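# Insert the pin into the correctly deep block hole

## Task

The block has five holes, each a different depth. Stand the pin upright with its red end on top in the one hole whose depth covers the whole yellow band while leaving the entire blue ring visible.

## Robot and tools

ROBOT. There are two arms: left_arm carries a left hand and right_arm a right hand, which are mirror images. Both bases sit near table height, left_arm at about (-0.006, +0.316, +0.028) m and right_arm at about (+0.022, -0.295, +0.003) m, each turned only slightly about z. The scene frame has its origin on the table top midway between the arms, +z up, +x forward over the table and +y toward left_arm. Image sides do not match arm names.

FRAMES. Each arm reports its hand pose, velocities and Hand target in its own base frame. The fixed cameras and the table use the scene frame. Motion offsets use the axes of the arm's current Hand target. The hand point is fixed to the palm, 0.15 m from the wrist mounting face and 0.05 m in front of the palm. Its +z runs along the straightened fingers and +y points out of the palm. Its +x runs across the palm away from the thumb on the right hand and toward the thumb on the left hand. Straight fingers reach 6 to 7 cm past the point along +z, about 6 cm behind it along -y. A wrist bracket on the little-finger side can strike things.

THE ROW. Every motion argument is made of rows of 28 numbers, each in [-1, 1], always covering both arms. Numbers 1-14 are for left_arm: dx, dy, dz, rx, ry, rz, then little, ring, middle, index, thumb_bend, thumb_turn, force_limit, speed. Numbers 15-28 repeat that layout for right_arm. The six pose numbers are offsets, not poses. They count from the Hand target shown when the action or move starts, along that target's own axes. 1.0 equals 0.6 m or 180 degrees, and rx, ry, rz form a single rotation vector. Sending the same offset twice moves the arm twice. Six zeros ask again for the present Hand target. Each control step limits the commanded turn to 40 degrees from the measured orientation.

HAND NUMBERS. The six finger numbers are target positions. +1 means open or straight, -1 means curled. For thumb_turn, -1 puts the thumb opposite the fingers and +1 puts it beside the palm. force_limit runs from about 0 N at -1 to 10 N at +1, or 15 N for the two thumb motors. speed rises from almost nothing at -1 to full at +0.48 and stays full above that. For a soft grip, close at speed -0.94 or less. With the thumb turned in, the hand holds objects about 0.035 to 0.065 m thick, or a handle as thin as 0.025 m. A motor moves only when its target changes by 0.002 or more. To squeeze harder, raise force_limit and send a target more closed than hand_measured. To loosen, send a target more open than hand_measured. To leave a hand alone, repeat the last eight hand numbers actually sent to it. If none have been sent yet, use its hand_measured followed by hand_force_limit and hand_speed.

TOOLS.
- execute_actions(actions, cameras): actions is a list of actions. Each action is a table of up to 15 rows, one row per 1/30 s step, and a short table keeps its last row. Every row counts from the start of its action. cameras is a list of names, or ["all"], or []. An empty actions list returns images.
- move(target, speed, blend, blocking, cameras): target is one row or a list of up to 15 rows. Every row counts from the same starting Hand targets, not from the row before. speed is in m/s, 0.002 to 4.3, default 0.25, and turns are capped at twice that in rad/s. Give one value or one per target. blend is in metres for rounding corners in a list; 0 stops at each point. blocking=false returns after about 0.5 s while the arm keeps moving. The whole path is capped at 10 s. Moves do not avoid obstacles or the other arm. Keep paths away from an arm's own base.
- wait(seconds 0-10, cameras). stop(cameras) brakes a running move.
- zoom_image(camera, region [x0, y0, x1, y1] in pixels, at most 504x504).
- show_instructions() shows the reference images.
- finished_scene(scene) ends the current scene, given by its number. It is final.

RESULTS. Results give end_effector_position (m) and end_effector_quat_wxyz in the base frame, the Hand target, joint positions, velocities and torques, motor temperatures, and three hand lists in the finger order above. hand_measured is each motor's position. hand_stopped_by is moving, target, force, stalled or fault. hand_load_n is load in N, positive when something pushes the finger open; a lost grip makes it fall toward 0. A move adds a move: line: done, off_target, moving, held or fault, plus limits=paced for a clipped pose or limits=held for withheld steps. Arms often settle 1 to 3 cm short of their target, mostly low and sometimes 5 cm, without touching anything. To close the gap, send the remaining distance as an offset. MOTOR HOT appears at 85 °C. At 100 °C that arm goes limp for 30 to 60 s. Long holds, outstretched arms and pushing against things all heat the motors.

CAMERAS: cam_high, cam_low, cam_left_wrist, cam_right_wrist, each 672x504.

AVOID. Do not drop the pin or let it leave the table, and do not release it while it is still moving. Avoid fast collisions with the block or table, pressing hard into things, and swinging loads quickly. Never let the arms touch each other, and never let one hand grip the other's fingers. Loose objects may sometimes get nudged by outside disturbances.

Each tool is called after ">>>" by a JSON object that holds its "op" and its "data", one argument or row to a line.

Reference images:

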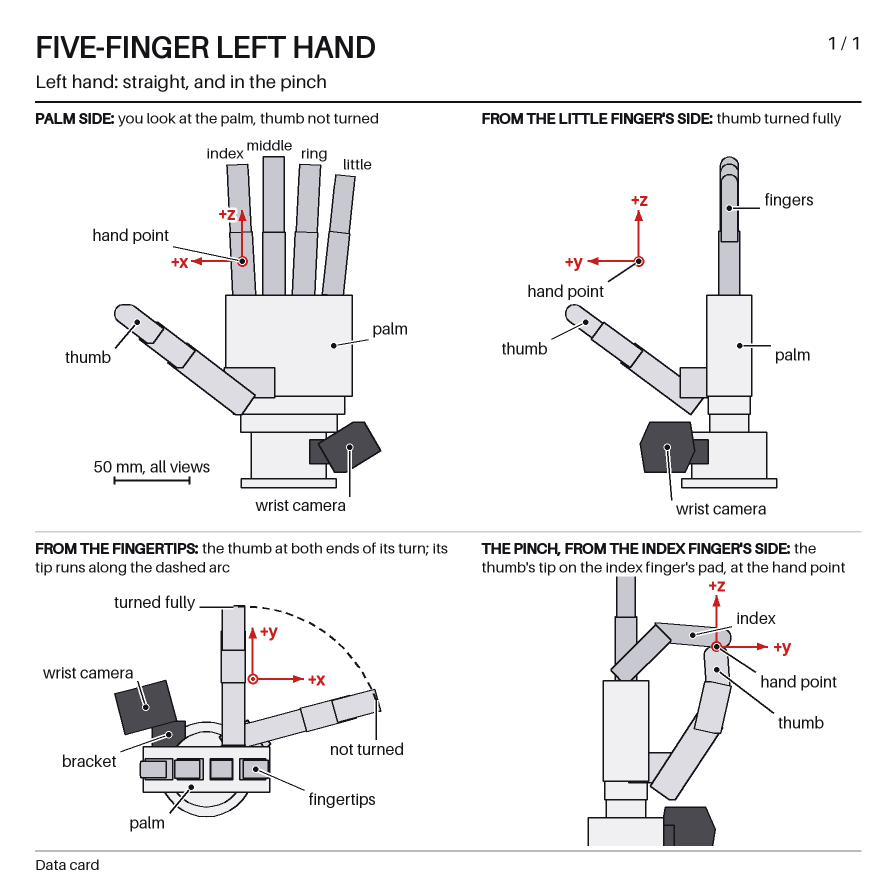

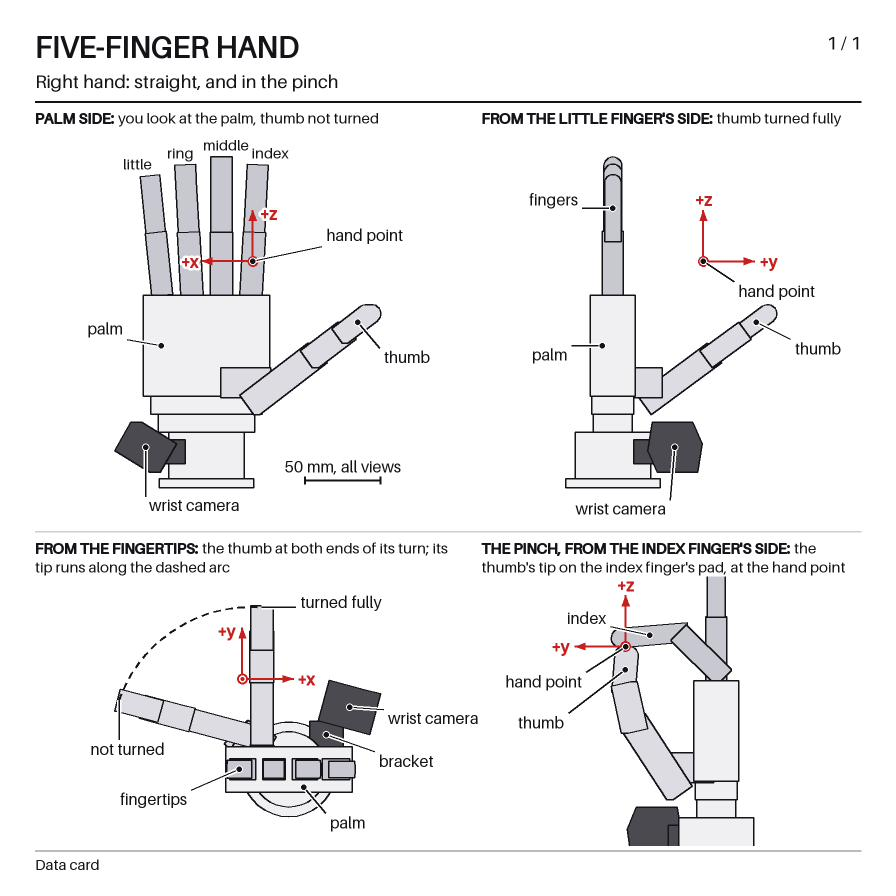

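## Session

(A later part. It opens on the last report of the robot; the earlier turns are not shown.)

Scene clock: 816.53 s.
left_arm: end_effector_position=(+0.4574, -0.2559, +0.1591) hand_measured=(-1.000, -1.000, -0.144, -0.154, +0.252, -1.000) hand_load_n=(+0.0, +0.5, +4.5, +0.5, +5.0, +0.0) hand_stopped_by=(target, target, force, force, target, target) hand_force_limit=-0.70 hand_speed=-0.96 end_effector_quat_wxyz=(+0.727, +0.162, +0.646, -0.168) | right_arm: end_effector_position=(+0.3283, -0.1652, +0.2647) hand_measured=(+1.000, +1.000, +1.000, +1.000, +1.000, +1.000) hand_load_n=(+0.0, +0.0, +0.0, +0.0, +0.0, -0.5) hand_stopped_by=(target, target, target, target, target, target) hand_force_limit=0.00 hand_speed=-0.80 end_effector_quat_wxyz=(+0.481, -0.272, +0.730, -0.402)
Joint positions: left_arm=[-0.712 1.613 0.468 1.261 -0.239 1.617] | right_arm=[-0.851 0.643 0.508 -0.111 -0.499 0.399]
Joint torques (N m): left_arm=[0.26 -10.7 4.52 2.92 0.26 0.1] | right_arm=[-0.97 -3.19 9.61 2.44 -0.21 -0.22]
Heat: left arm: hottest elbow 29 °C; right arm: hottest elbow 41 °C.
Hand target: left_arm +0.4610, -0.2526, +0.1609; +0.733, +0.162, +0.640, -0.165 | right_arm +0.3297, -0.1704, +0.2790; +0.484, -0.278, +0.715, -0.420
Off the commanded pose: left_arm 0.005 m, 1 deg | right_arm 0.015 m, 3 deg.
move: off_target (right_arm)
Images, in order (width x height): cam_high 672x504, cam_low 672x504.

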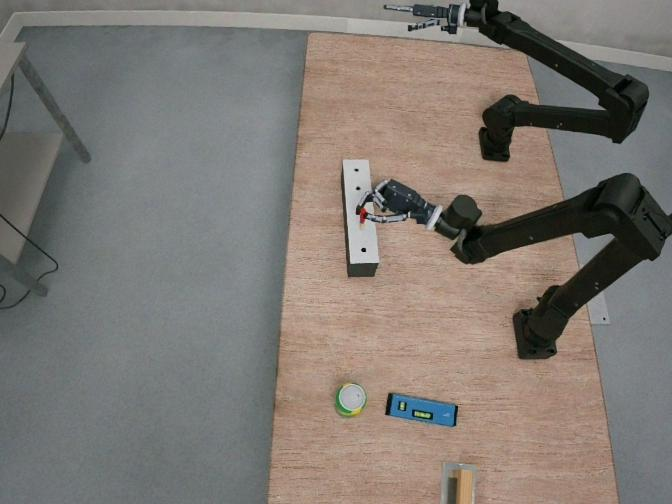

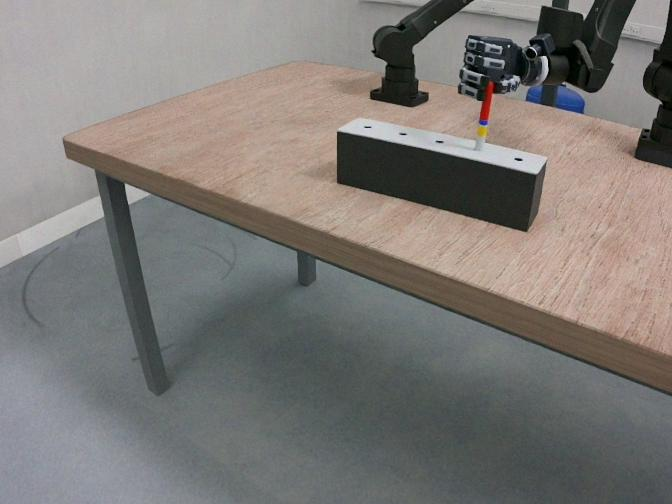

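>>> {"op": "move", "data": {
  "target": [0.0165,-0.0004,-0.0021,0,0,0,-1,-1,-0.52,-0.53,0.25,-1,-0.7,-0.96,0,0,0,0,0,0,1,1,1,1,1,1,0,-0.8],
  "speed": 0.02,
  "cameras": ["cam_low","cam_high"]
}}

>>> {"op": "zoom_image", "data": {
  "camera": "cam_low",
  "region": [450, 100, 510, 160]
}}

Scene clock: 821.80 s.
left_arm: end_effector_position=(+0.4584, -0.2555, +0.1579) hand_measured=(-1.000, -1.000, -0.144, -0.154, +0.252, -1.000) hand_load_n=(+0.0, +0.0, +4.5, +0.0, +5.0, -1.5) hand_stopped_by=(target, target, force, force, target, target) hand_force_limit=-0.70 hand_speed=-0.96 end_effector_quat_wxyz=(+0.735, +0.162, +0.638, -0.166) | right_arm: end_effector_position=(+0.3283, -0.1652, +0.2647) hand_measured=(+1.000, +1.000, +1.000, +1.000, +1.000, +1.000) hand_load_n=(+0.0, +0.0, +0.0, +0.0, +0.0, +0.0) hand_stopped_by=(target, target, target, target, target, target) hand_force_limit=0.00 hand_speed=-0.80 end_effector_quat_wxyz=(+0.481, -0.272, +0.730, -0.402)
Joint positions: left_arm=[-0.711 1.644 0.468 1.314 -0.238 1.631] | right_arm=[-0.851 0.643 0.508 -0.111 -0.499 0.399]
Joint torques (N m): left_arm=[0.26 -10.17 4.04 2.48 0.26 0.02] | right_arm=[-1.2 -3.78 9.7 2.39 -0.22 -0.23]
Heat: left arm: hottest elbow 28 °C; right arm: hottest elbow 41 °C.
Hand target: left_arm +0.4610, -0.2526, +0.1510; +0.733, +0.162, +0.640, -0.165 | right_arm +0.3297, -0.1704, +0.2790; +0.484, -0.278, +0.715, -0.420
Off the commanded pose: left_arm 0.008 m, 0 deg | right_arm 0.015 m, 3 deg.
move: off_target (right_arm)
Images, in order (width x height): cam_high 672x504, cam_low 672x504.

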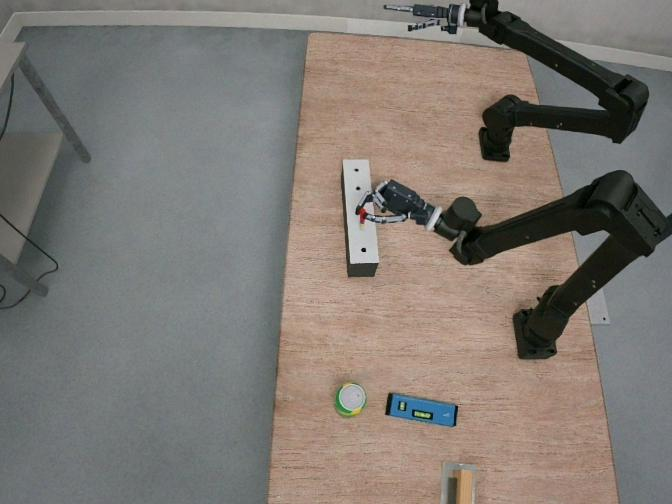

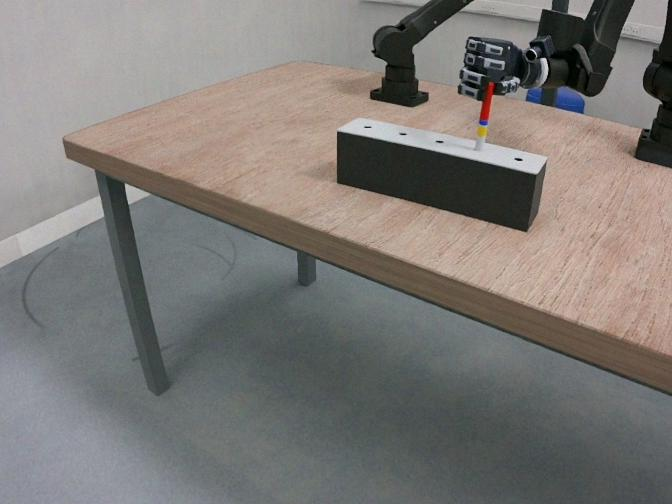

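Scaled by 8.400 from the camera's 672x504 image, which has a finer 960x720 frame.

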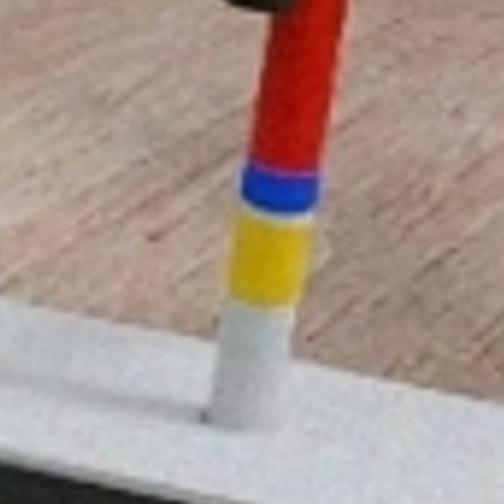

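>>> {"op": "move", "data": {
  "target": [
    [-0.0099,0.0003,0.0013,0,0,0,-1,-1,-0.52,-0.53,0.25,-1,-0.7,-0.96,0,0,0,0,0,0,1,1,1,1,1,1,0,-0.8],
    [-0.0099,0.0003,0.0013,0,0,0,-1,-1,-0.125,-0.14,0.25,-1,-0.4,-0.94,0,0,0,0,0,0,1,1,1,1,1,1,0,-0.8]
  ],
  "speed": 0.02,
  "cameras": ["cam_low","cam_high"]
}}

>>> {"op": "zoom_image", "data": {
  "camera": "cam_low",
  "region": [450, 80, 520, 160]
}}

Scene clock: 828.27 s.
left_arm: end_effector_position=(+0.4587, -0.2550, +0.1568) hand_measured=(-1.000, -1.000, -0.124, -0.140, +0.250, -1.000) hand_load_n=(+0.0, +0.0, +0.0, +0.0, +0.0, +0.0) hand_stopped_by=(target, target, target, target, target, target) hand_force_limit=-0.40 hand_speed=-0.94 end_effector_quat_wxyz=(+0.733, +0.160, +0.639, -0.167) | right_arm: end_effector_position=(+0.3283, -0.1652, +0.2647) hand_measured=(+1.000, +1.000, +1.000, +1.000, +1.000, +1.000) hand_load_n=(+0.5, +0.0, +0.0, +0.0, +0.0, +0.0) hand_stopped_by=(target, target, target, target, target, target) hand_force_limit=0.00 hand_speed=-0.80 end_effector_quat_wxyz=(+0.481, -0.272, +0.730, -0.402)
Joint positions: left_arm=[-0.709 1.644 0.468 1.31 -0.238 1.625] | right_arm=[-0.851 0.643 0.508 -0.111 -0.499 0.399]
Joint torques (N m): left_arm=[0.26 -12.22 4.19 1.63 0.24 0.02] | right_arm=[-0.79 -3.25 9.66 2.41 -0.21 -0.19]
Heat: left arm: hottest elbow 28 °C; right arm: hottest elbow 41 °C.
Hand target: left_arm +0.4610, -0.2526, +0.1569; +0.733, +0.162, +0.640, -0.165 | right_arm +0.3297, -0.1704, +0.2790; +0.484, -0.278, +0.715, -0.420
Off the commanded pose: left_arm 0.003 m, 0 deg | right_arm 0.015 m, 3 deg.
move: off_target (right_arm)
Images, in order (width x height): cam_high 672x504, cam_low 672x504.

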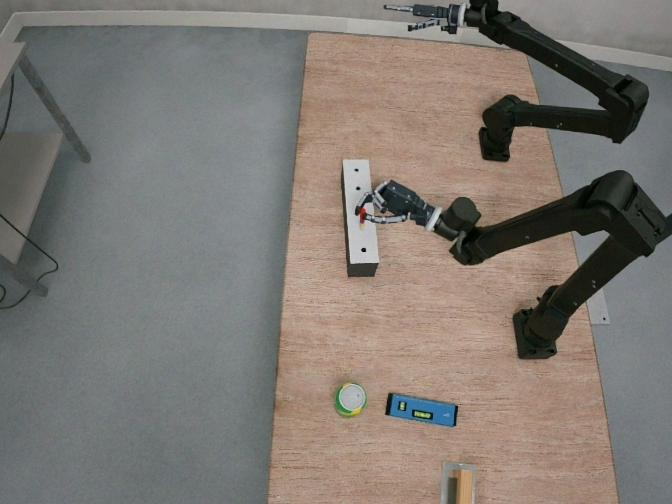

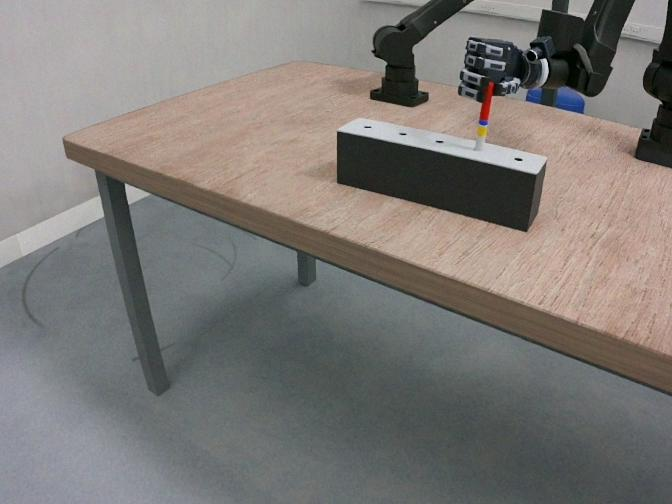

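Scaled by 6.300 from the camera's 672x504 image, which has a finer 960x720 frame.

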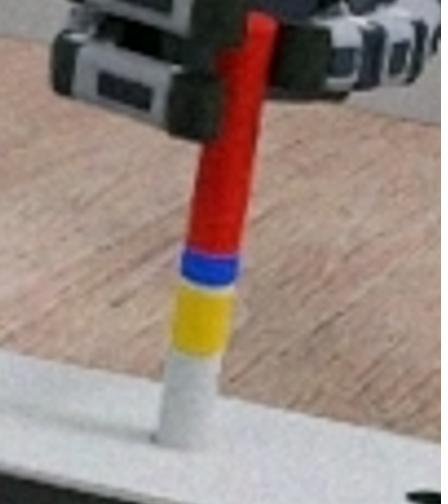

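>>> {"op": "zoom_image", "data": {
  "camera": "cam_high",
  "region": [335, 195, 380, 240]
}}

Scaled by 11.200 from the camera's 672x504 image, which has a finer 960x720 frame.

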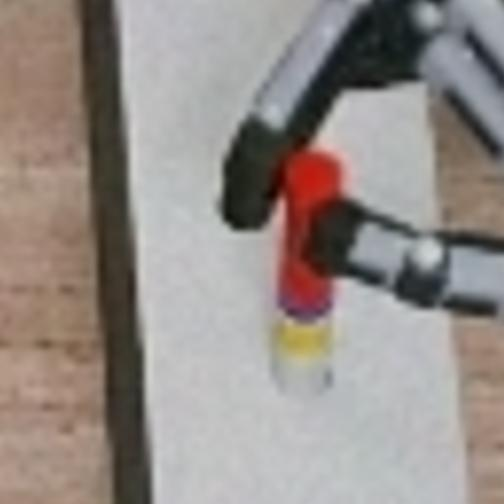

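>>> {"op": "move", "data": {
  "target": [
    [0,0,0,0,0,0,-1,-1,-0.095,-0.11,0.25,-1,-0.4,-0.94,0,0,0,0,0,0,1,1,1,1,1,1,0,-0.8],
    [0,0,0,0,0,0,-1,-1,-0.095,-0.11,0.15,-1,-0.6,-0.94,0,0,0,0,0,0,1,1,1,1,1,1,0,-0.8]
  ],
  "speed": 0.02,
  "cameras": ["cam_low","cam_high"]
}}

>>> {"op": "zoom_image", "data": {
  "camera": "cam_low",
  "region": [450, 80, 520, 160]
}}

>>> {"op": "zoom_image", "data": {
  "camera": "cam_high",
  "region": [335, 195, 380, 240]
}}

Scene clock: 839.63 s.
left_arm: end_effector_position=(+0.4587, -0.2550, +0.1568) hand_measured=(-1.000, -1.000, -0.094, -0.110, +0.150, -1.000) hand_load_n=(+0.0, +0.5, +0.0, +0.0, +0.0, +0.0) hand_stopped_by=(target, target, target, target, target, target) hand_force_limit=-0.60 hand_speed=-0.94 end_effector_quat_wxyz=(+0.733, +0.160, +0.639, -0.167) | right_arm: end_effector_position=(+0.3283, -0.1652, +0.2647) hand_measured=(+1.000, +1.000, +1.000, +1.000, +1.000, +1.000) hand_load_n=(+0.0, +0.0, +0.0, +0.0, +0.0, +0.0) hand_stopped_by=(target, target, target, target, target, target) hand_force_limit=0.00 hand_speed=-0.80 end_effector_quat_wxyz=(+0.481, -0.272, +0.730, -0.402)
Joint positions: left_arm=[-0.709 1.644 0.468 1.31 -0.238 1.625] | right_arm=[-0.851 0.643 0.508 -0.111 -0.499 0.399]
Joint torques (N m): left_arm=[0.26 -12.16 4.16 1.63 0.24 0.01] | right_arm=[-0.97 -3.6 9.68 2.41 -0.18 -0.23]
Heat: left arm: hottest elbow 28 °C; right arm: hottest elbow 41 °C.
Hand target: left_arm +0.4610, -0.2526, +0.1569; +0.733, +0.162, +0.640, -0.165 | right_arm +0.3297, -0.1704, +0.2790; +0.484, -0.278, +0.715, -0.420
Off the commanded pose: left_arm 0.003 m, 0 deg | right_arm 0.015 m, 3 deg.
move: off_target (right_arm)
Images, in order (width x height): cam_high 672x504, cam_low 672x504.

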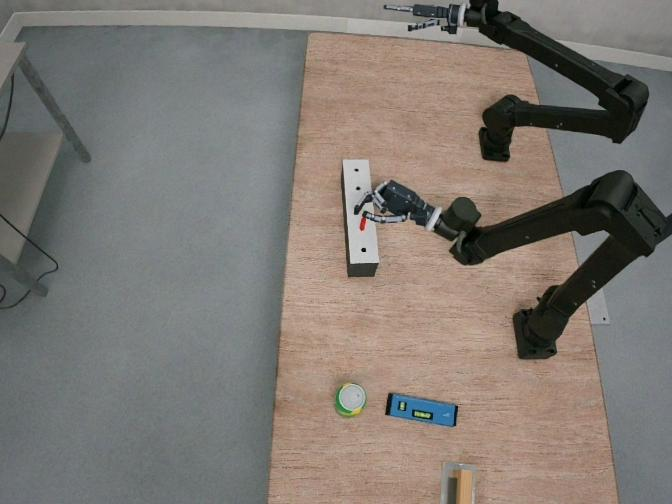

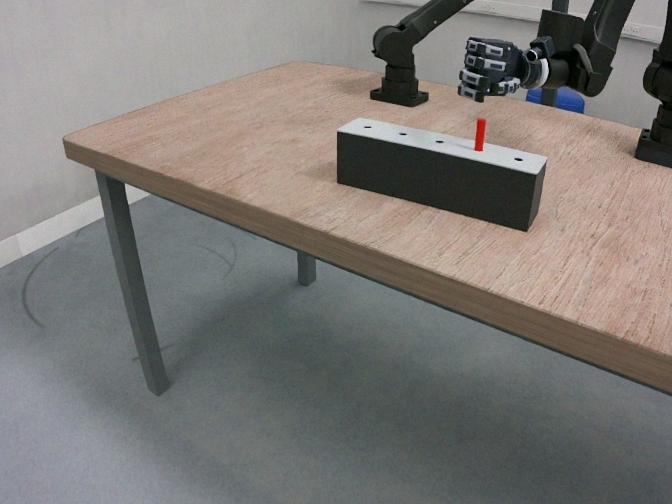

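Scaled by 6.300 from the camera's 672x504 image, which has a finer 960x720 frame.

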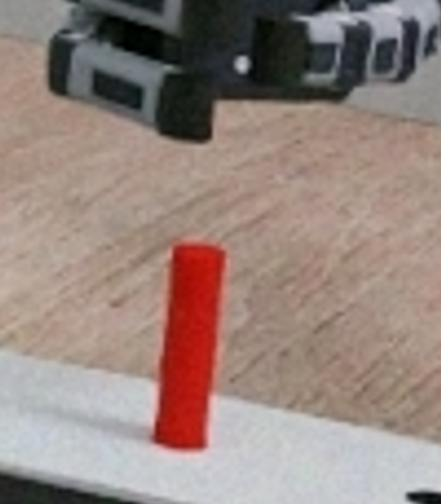

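Scaled by 11.200 from the camera's 672x504 image, which has a finer 960x720 frame.

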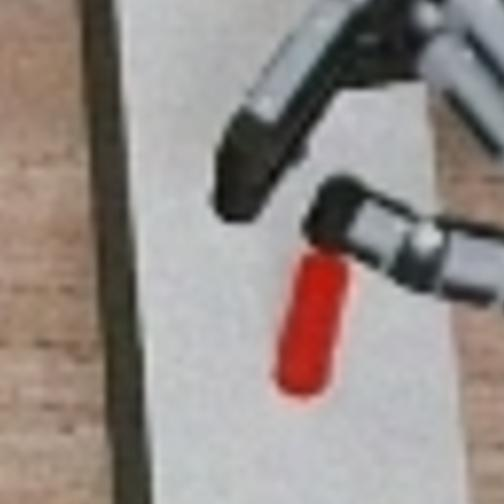

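>>> {"op": "move", "data": {
  "target": [
    [0,0,0,0,0,0,-1,-1,0.15,0.15,0.25,-1,-0.4,-0.8,0,0,0,0,0,0,1,1,1,1,1,1,0,-0.8],
    [0.0357,-0.0085,-0.0083,0.0009,0.035,0,-1,-1,0.15,0.15,0.25,-1,-0.4,-0.8,0,0,0,0,0,0,1,1,1,1,1,1,0,-0.8]
  ],
  "speed": 0.04,
  "cameras": ["cam_low","cam_high","cam_left_wrist"]
}}

>>> {"op": "zoom_image", "data": {
  "camera": "cam_low",
  "region": [450, 80, 520, 160]
}}

>>> {"op": "zoom_image", "data": {
  "camera": "cam_high",
  "region": [345, 195, 395, 240]
}}

Scene clock: 864.53 s.
left_arm: end_effector_position=(+0.4574, -0.2537, +0.1307) hand_measured=(-1.000, -1.000, +0.150, +0.150, +0.250, -1.000) hand_load_n=(+0.0, +0.0, +0.0, +0.0, +0.0, +0.0) hand_stopped_by=(target, target, target, target, target, target) hand_force_limit=-0.40 hand_speed=-0.80 end_effector_quat_wxyz=(+0.695, +0.175, +0.681, -0.153) | right_arm: end_effector_position=(+0.3283, -0.1652, +0.2647) hand_measured=(+1.000, +1.000, +1.000, +1.000, +1.000, +1.000) hand_load_n=(+0.0, +0.0, +0.0, +0.0, +0.0, +0.0) hand_stopped_by=(target, target, target, target, target, target) hand_force_limit=0.00 hand_speed=-0.80 end_effector_quat_wxyz=(+0.481, -0.272, +0.730, -0.402)
Joint positions: left_arm=[-0.709 1.621 0.468 1.165 -0.241 1.608] | right_arm=[-0.851 0.643 0.508 -0.111 -0.499 0.399]
Joint torques (N m): left_arm=[-0.85 -12.75 4.57 1.69 -0.12 -0.08] | right_arm=[-1.38 -3.55 9.61 2.36 -0.19 -0.24]
Heat: left arm: hottest elbow 27 °C; right arm: hottest elbow 41 °C.
Hand target: left_arm +0.4570, -0.2557, +0.1349; +0.696, +0.172, +0.679, -0.156 | right_arm +0.3297, -0.1704, +0.2790; +0.484, -0.278, +0.715, -0.420
Off the commanded pose: left_arm 0.005 m, 1 deg | right_arm 0.015 m, 3 deg.
move: off_target (right_arm)
Images, in order (width x height): cam_high 672x504, cam_low 672x504, cam_left_wrist 672x504.

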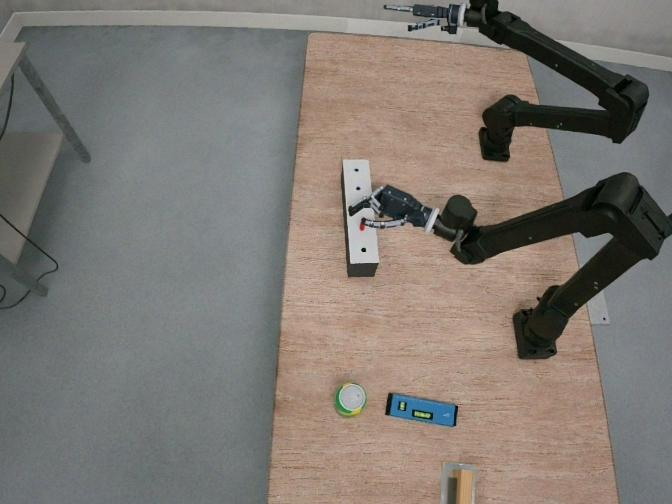

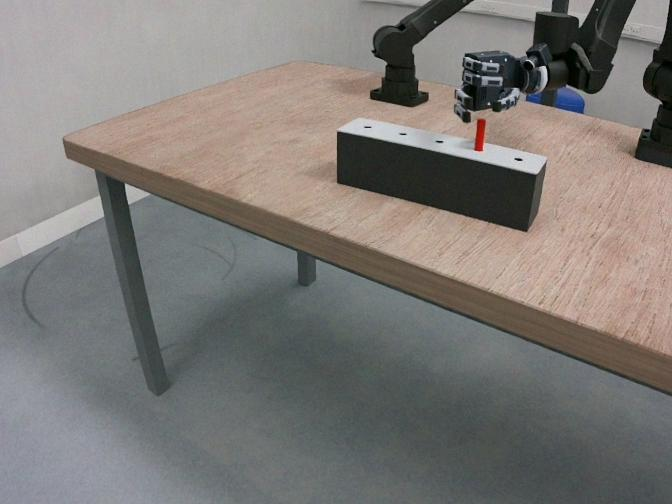

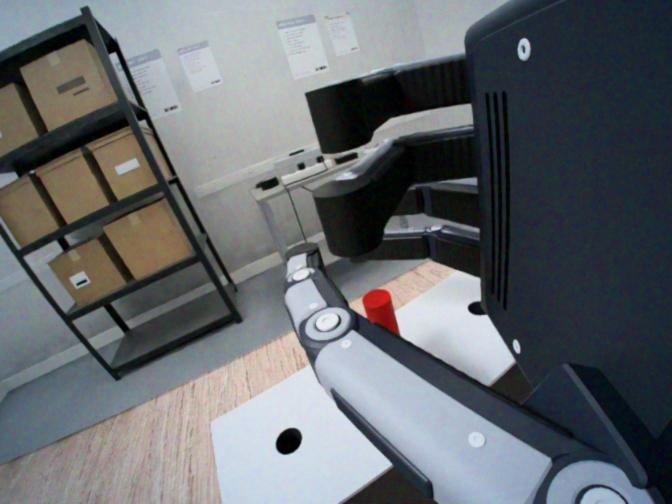

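Scaled by 6.300 from the camera's 672x504 image, which has a finer 960x720 frame.

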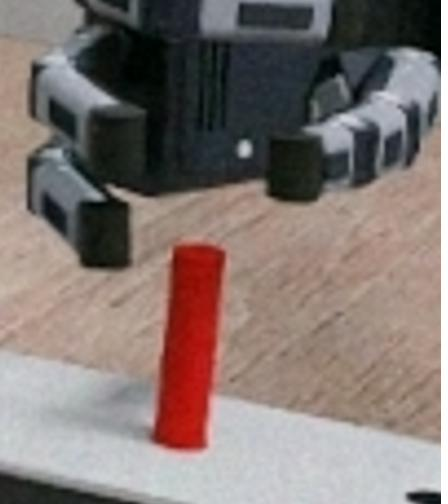

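Scaled by 10.080 from the camera's 672x504 image, which has a finer 960x720 frame.

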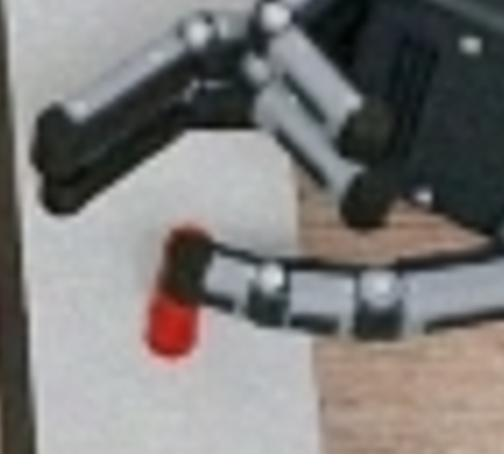

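>>> {"op": "move", "data": {
  "target": [-0.004,-0.0208,-0.009,0,0,0,-1,-1,0.15,0.15,0.25,-1,-0.4,-0.8,0,0,0,0,0,0,1,1,1,1,1,1,0,-0.8],
  "speed": 0.04,
  "cameras": ["cam_low","cam_high"]
}}

>>> {"op": "zoom_image", "data": {
  "camera": "cam_low",
  "region": [450, 80, 520, 160]
}}

>>> {"op": "zoom_image", "data": {
  "camera": "cam_high",
  "region": [345, 195, 395, 240]
}}

Scene clock: 874.37 s.
left_arm: end_effector_position=(+0.4485, -0.2636, +0.1351) hand_measured=(-1.000, -1.000, +0.150, +0.150, +0.250, -1.000) hand_load_n=(+0.0, +0.0, +0.0, +0.0, +0.0, +0.0) hand_stopped_by=(target, target, target, target, target, target) hand_force_limit=-0.40 hand_speed=-0.80 end_effector_quat_wxyz=(+0.696, +0.174, +0.679, -0.155) | right_arm: end_effector_position=(+0.3283, -0.1652, +0.2647) hand_measured=(+1.000, +1.000, +1.000, +1.000, +1.000, +1.000) hand_load_n=(+0.0, +0.0, +0.0, +0.0, +0.0, -0.5) hand_stopped_by=(target, target, target, target, target, target) hand_force_limit=0.00 hand_speed=-0.80 end_effector_quat_wxyz=(+0.481, -0.272, +0.730, -0.402)
Joint positions: left_arm=[-0.748 1.608 0.468 1.159 -0.277 1.608] | right_arm=[-0.851 0.643 0.508 -0.111 -0.499 0.399]
Joint torques (N m): left_arm=[-1.44 -12.63 4.29 1.65 -0.14 -0.07] | right_arm=[-1.2 -3.49 9.51 2.37 -0.2 -0.23]
Heat: left arm: hottest elbow 27 °C; right arm: hottest elbow 41 °C.
Hand target: left_arm +0.4465, -0.2644, +0.1369; +0.696, +0.172, +0.679, -0.156 | right_arm +0.3297, -0.1704, +0.2790; +0.484, -0.278, +0.715, -0.420
Off the commanded pose: left_arm 0.003 m, 0 deg | right_arm 0.015 m, 3 deg.
move: off_target (right_arm)
Images, in order (width x height): cam_high 672x504, cam_low 672x504.

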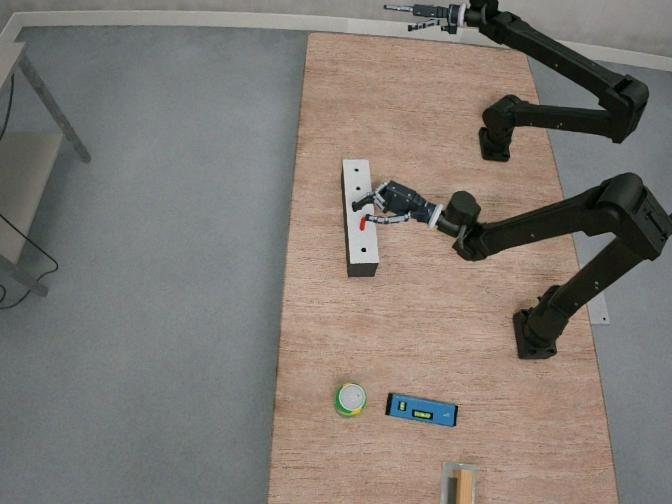

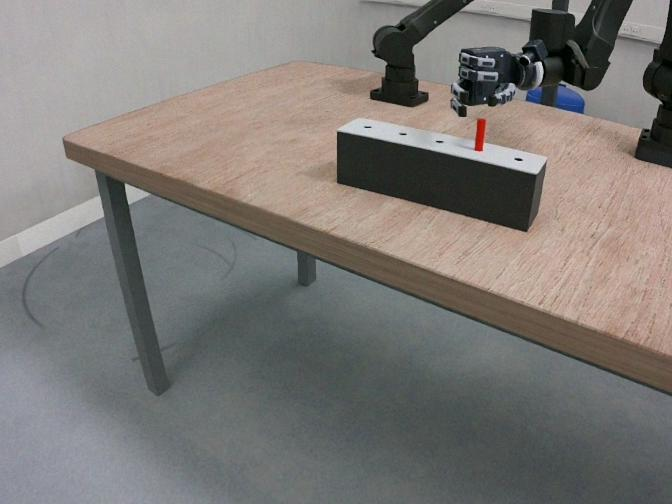

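Scaled by 6.300 from the camera's 672x504 image, which has a finer 960x720 frame.

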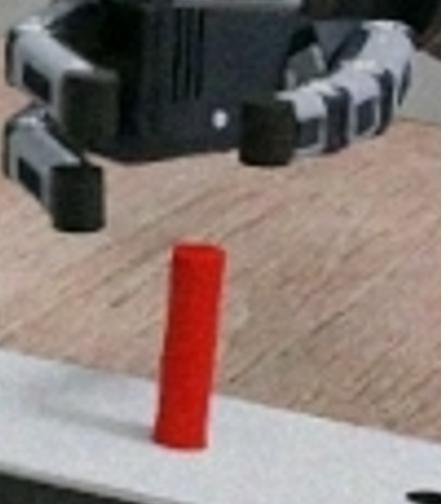

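Scaled by 10.080 from the camera's 672x504 image, which has a finer 960x720 frame.

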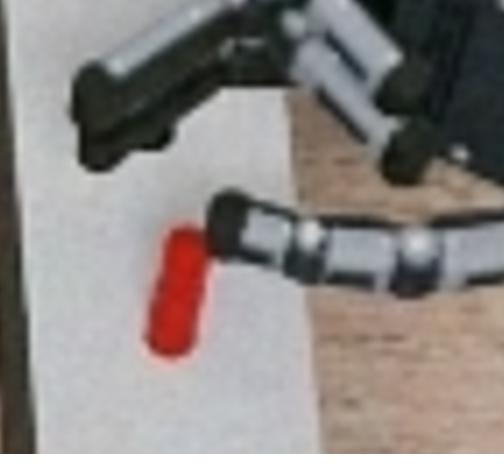

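>>> {"op": "move", "data": {
  "target": [0.0499,-0.0014,-0.0009,0,0,0,-1,-1,0.15,0.15,0.25,-1,-0.4,-0.8,0,0,0,0,0,0,1,1,1,1,1,1,0,-0.8],
  "speed": 0.04,
  "cameras": ["cam_low","cam_high"]
}}

>>> {"op": "zoom_image", "data": {
  "camera": "cam_low",
  "region": [450, 80, 520, 160]
}}

>>> {"op": "zoom_image", "data": {
  "camera": "cam_high",
  "region": [345, 195, 395, 240]
}}

Scene clock: 880.73 s.
left_arm: end_effector_position=(+0.4475, -0.2626, +0.1077) hand_measured=(-1.000, -1.000, +0.150, +0.150, +0.250, -1.000) hand_load_n=(+0.0, +0.0, +0.0, +0.0, +0.0, +0.0) hand_stopped_by=(target, target, target, target, target, target) hand_force_limit=-0.40 hand_speed=-0.80 end_effector_quat_wxyz=(+0.693, +0.176, +0.682, -0.153) | right_arm: end_effector_position=(+0.3283, -0.1652, +0.2647) hand_measured=(+1.000, +1.000, +1.000, +1.000, +1.000, +1.000) hand_load_n=(+0.0, +0.0, +0.0, +0.0, +0.0, +0.0) hand_stopped_by=(target, target, target, target, target, target) hand_force_limit=0.00 hand_speed=-0.80 end_effector_quat_wxyz=(+0.481, -0.272, +0.730, -0.402)
Joint positions: left_arm=[-0.748 1.707 0.461 1.254 -0.277 1.608] | right_arm=[-0.851 0.643 0.508 -0.111 -0.499 0.399]
Joint torques (N m): left_arm=[-1.44 -11.11 3.74 2.82 -0.14 -0.07] | right_arm=[-1.26 -3.55 9.83 2.48 -0.18 -0.23]
Heat: left arm: hottest elbow 27 °C; right arm: hottest elbow 41 °C.
Hand target: left_arm +0.4465, -0.2644, +0.1070; +0.696, +0.172, +0.679, -0.156 | right_arm +0.3297, -0.1704, +0.2790; +0.484, -0.278, +0.715, -0.420
Off the commanded pose: left_arm 0.002 m, 1 deg | right_arm 0.015 m, 3 deg.
move: off_target (right_arm)
Images, in order (width x height): cam_high 672x504, cam_low 672x504.

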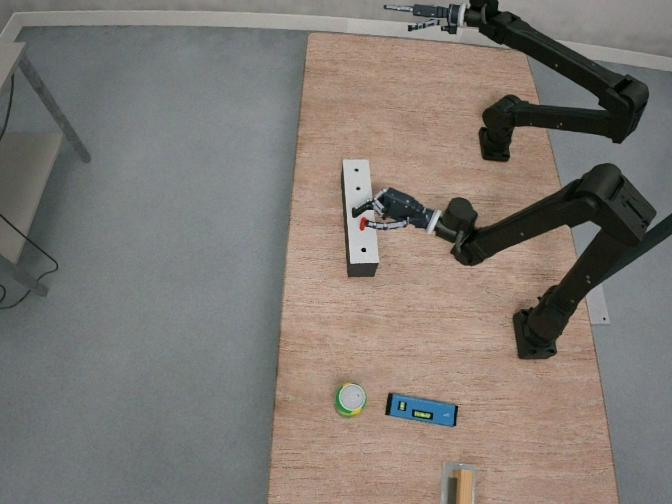

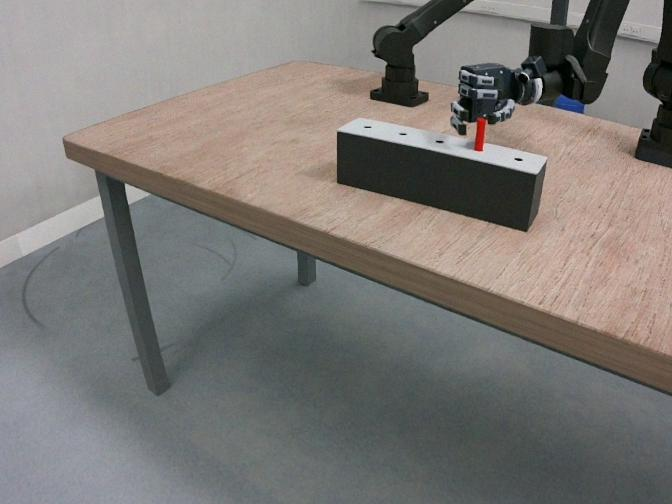

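Scaled by 6.300 from the camera's 672x504 image, which has a finer 960x720 frame.

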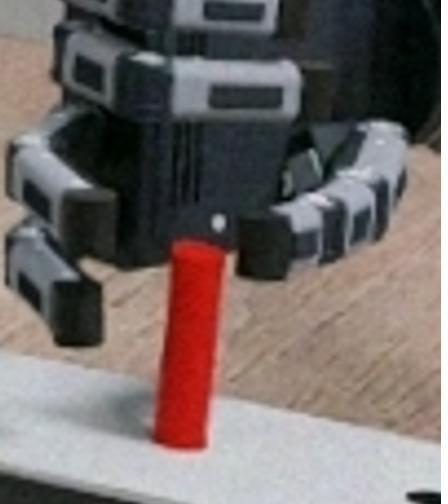

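Scaled by 10.080 from the camera's 672x504 image, which has a finer 960x720 frame.

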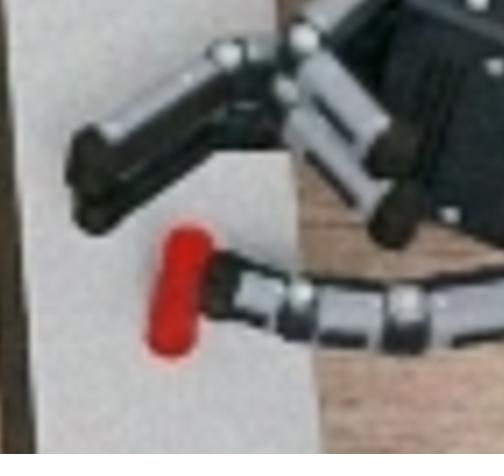

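>>> {"op": "move", "data": {
  "target": [0.02,-0.0006,-0.0004,0,0,0,-1,-1,0.15,0.15,0.25,-1,-0.4,-0.8,0,0,0,0,0,0,1,1,1,1,1,1,0,-0.8],
  "speed": 0.04,
  "cameras": ["cam_low","cam_high","cam_left_wrist"]
}}

>>> {"op": "zoom_image", "data": {
  "camera": "cam_low",
  "region": [450, 80, 520, 160]
}}

>>> {"op": "zoom_image", "data": {
  "camera": "cam_high",
  "region": [345, 195, 395, 240]
}}

Scene clock: 886.10 s.
left_arm: end_effector_position=(+0.4475, -0.2626, +0.0963) hand_measured=(-1.000, -1.000, +0.150, +0.150, +0.250, -1.000) hand_load_n=(+0.0, +0.0, +0.0, +0.0, +0.0, +0.0) hand_stopped_by=(target, target, target, target, target, target) hand_force_limit=-0.40 hand_speed=-0.80 end_effector_quat_wxyz=(+0.693, +0.176, +0.682, -0.153) | right_arm: end_effector_position=(+0.3283, -0.1652, +0.2647) hand_measured=(+1.000, +1.000, +1.000, +1.000, +1.000, +1.000) hand_load_n=(+0.0, +0.0, +0.0, +0.0, +0.0, -0.5) hand_stopped_by=(target, target, target, target, target, target) hand_force_limit=0.00 hand_speed=-0.80 end_effector_quat_wxyz=(+0.481, -0.272, +0.730, -0.402)
Joint positions: left_arm=[-0.748 1.756 0.461 1.304 -0.277 1.608] | right_arm=[-0.851 0.643 0.508 -0.111 -0.499 0.399]
Joint torques (N m): left_arm=[-1.49 -11.34 3.4 2.86 -0.14 -0.07] | right_arm=[-1.14 -3.19 9.58 2.47 -0.16 -0.25]
Heat: left arm: hottest elbow 27 °C; right arm: hottest elbow 41 °C.
Hand target: left_arm +0.4464, -0.2645, +0.0949; +0.696, +0.172, +0.679, -0.156 | right_arm +0.3297, -0.1704, +0.2790; +0.484, -0.278, +0.715, -0.420
Off the commanded pose: left_arm 0.003 m, 1 deg | right_arm 0.015 m, 3 deg.
move: off_target (right_arm)
Images, in order (width x height): cam_high 672x504, cam_low 672x504, cam_left_wrist 672x504.

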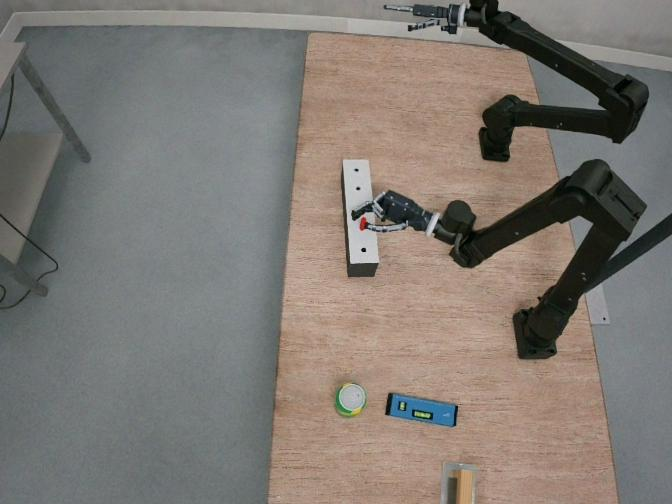

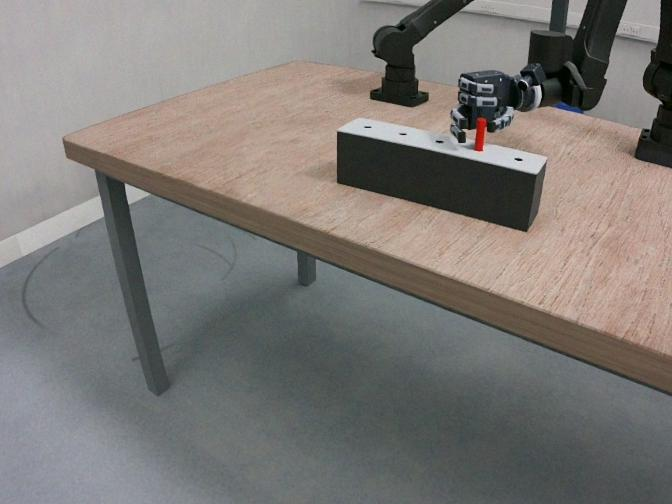

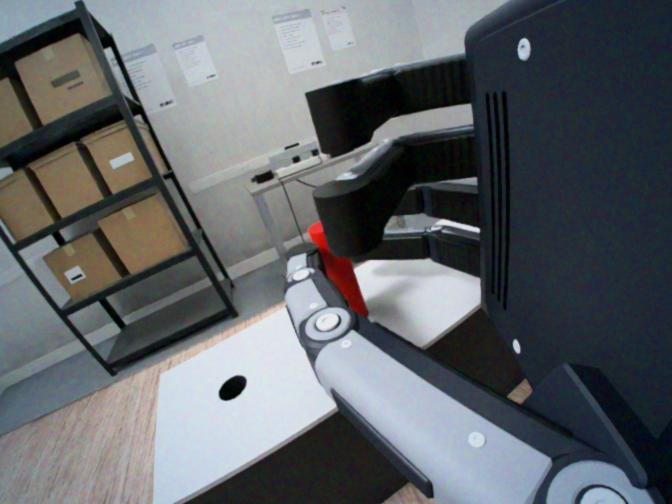

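Scaled by 6.300 from the camera's 672x504 image, which has a finer 960x720 frame.

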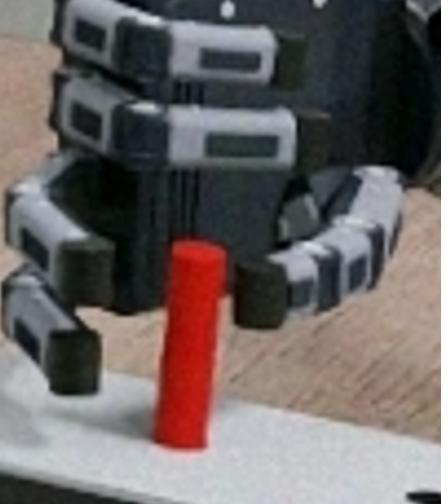

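Scaled by 10.080 from the camera's 672x504 image, which has a finer 960x720 frame.

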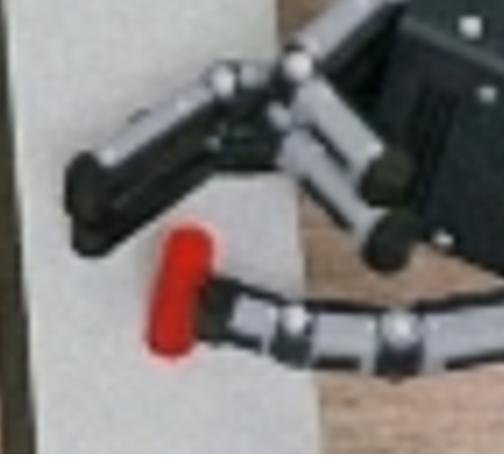

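>>> {"op": "move", "data": {
  "target": [
    [0,0,0,0,0,0,-1,-1,-0.5,-0.5,0.25,-1,-0.1,-0.93,0,0,0,0,0,0,1,1,1,1,1,1,0,-0.8],
    [0,0,0,0,0,0,-1,-1,-0.52,-0.52,0.25,-1,-0.1,-0.94,0,0,0,0,0,0,1,1,1,1,1,1,0,-0.8]
  ],
  "speed": 0.04,
  "cameras": ["cam_low","cam_high"]
}}

>>> {"op": "zoom_image", "data": {
  "camera": "cam_low",
  "region": [450, 80, 520, 160]
}}

Scene clock: 891.80 s.
left_arm: end_effector_position=(+0.4490, -0.2635, +0.0960) hand_measured=(-1.000, -1.000, -0.132, -0.130, +0.250, -1.000) hand_load_n=(+0.0, +0.0, +1.0, +5.0, +1.0, +0.0) hand_stopped_by=(target, target, force, force, target, target) hand_force_limit=-0.10 hand_speed=-0.94 end_effector_quat_wxyz=(+0.693, +0.173, +0.682, -0.156) | right_arm: end_effector_position=(+0.3283, -0.1652, +0.2647) hand_measured=(+1.000, +1.000, +1.000, +1.000, +1.000, +1.000) hand_load_n=(+0.0, +0.0, +0.0, +0.0, +0.0, +0.0) hand_stopped_by=(target, target, target, target, target, target) hand_force_limit=0.00 hand_speed=-0.80 end_effector_quat_wxyz=(+0.481, -0.272, +0.730, -0.402)
Joint positions: left_arm=[-0.746 1.759 0.465 1.304 -0.276 1.602] | right_arm=[-0.851 0.643 0.508 -0.111 -0.499 0.399]
Joint torques (N m): left_arm=[-1.49 -11.75 3.03 2.85 -0.22 -0.01] | right_arm=[-1.26 -3.6 9.51 2.48 -0.21 -0.22]
Heat: left arm: hottest elbow 27 °C; right arm: hottest elbow 41 °C.
Hand target: left_arm +0.4464, -0.2645, +0.0949; +0.696, +0.172, +0.679, -0.156 | right_arm +0.3297, -0.1704, +0.2790; +0.484, -0.278, +0.715, -0.420
Off the commanded pose: left_arm 0.003 m, 0 deg | right_arm 0.015 m, 3 deg.
move: off_target (right_arm)
Images, in order (width x height): cam_high 672x504, cam_low 672x504.

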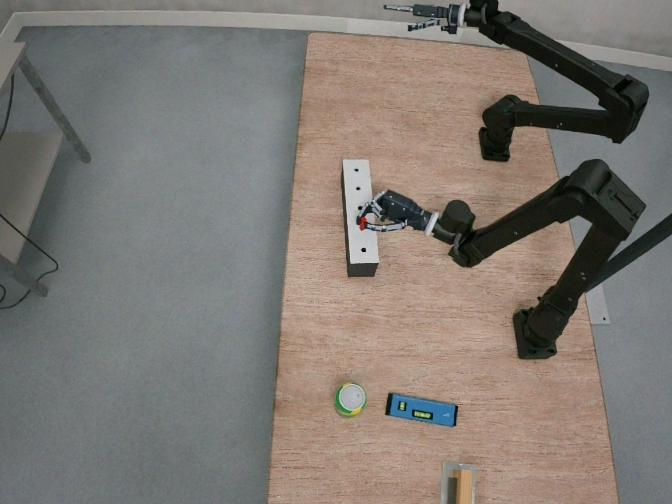

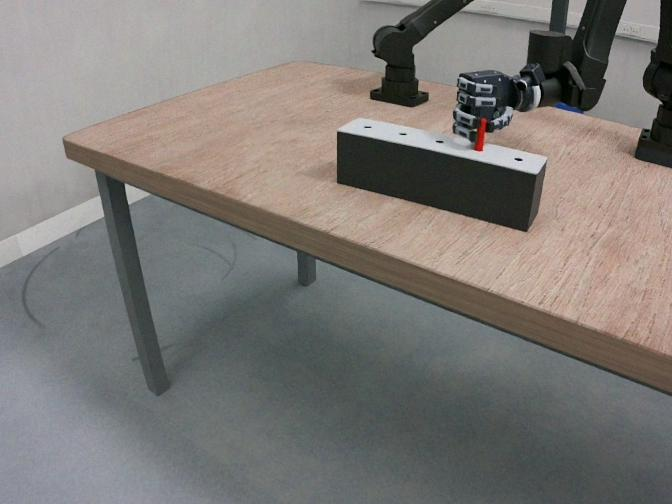

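Scaled by 6.300 from the camera's 672x504 image, which has a finer 960x720 frame.

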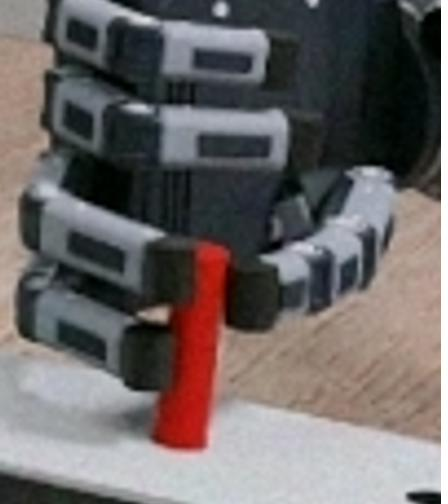

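>>> {"op": "move", "data": {
  "target": [0,0,0,0,0,0,-1,-1,-0.54,-0.52,0.25,-1,-0.1,-0.95,0,0,0,0,0,0,1,1,1,1,1,1,0,-0.8],
  "speed": 0.04
}}

Scene clock: 894.57 s.
left_arm: end_effector_position=(+0.4490, -0.2635, +0.0953) hand_measured=(-1.000, -1.000, -0.144, -0.130, +0.250, -1.000) hand_load_n=(+0.0, +0.0, +5.0, +3.0, +2.0, +0.5) hand_stopped_by=(target, target, force, force, target, target) hand_force_limit=-0.10 hand_speed=-0.95 end_effector_quat_wxyz=(+0.693, +0.174, +0.682, -0.156) | right_arm: end_effector_position=(+0.3283, -0.1652, +0.2647) hand_measured=(+1.000, +1.000, +1.000, +1.000, +1.000, +1.000) hand_load_n=(+0.0, +0.0, +0.0, +0.0, +0.0, +0.0) hand_stopped_by=(target, target, target, target, target, target) hand_force_limit=0.00 hand_speed=-0.80 end_effector_quat_wxyz=(+0.481, -0.272, +0.730, -0.402)
Joint positions: left_arm=[-0.746 1.76 0.465 1.304 -0.276 1.602] | right_arm=[-0.851 0.643 0.508 -0.111 -0.499 0.399]
Joint torques (N m): left_arm=[-1.44 -11.81 2.97 2.86 -0.24 -0.01] | right_arm=[-1.14 -3.31 9.65 2.52 -0.16 -0.22]
Heat: left arm: hottest elbow 27 °C; right arm: hottest elbow 41 °C.
Hand target: left_arm +0.4464, -0.2645, +0.0949; +0.696, +0.172, +0.679, -0.156 | right_arm +0.3297, -0.1704, +0.2790; +0.484, -0.278, +0.715, -0.420
Off the commanded pose: left_arm 0.003 m, 1 deg | right_arm 0.015 m, 3 deg.
move: off_target (right_arm)


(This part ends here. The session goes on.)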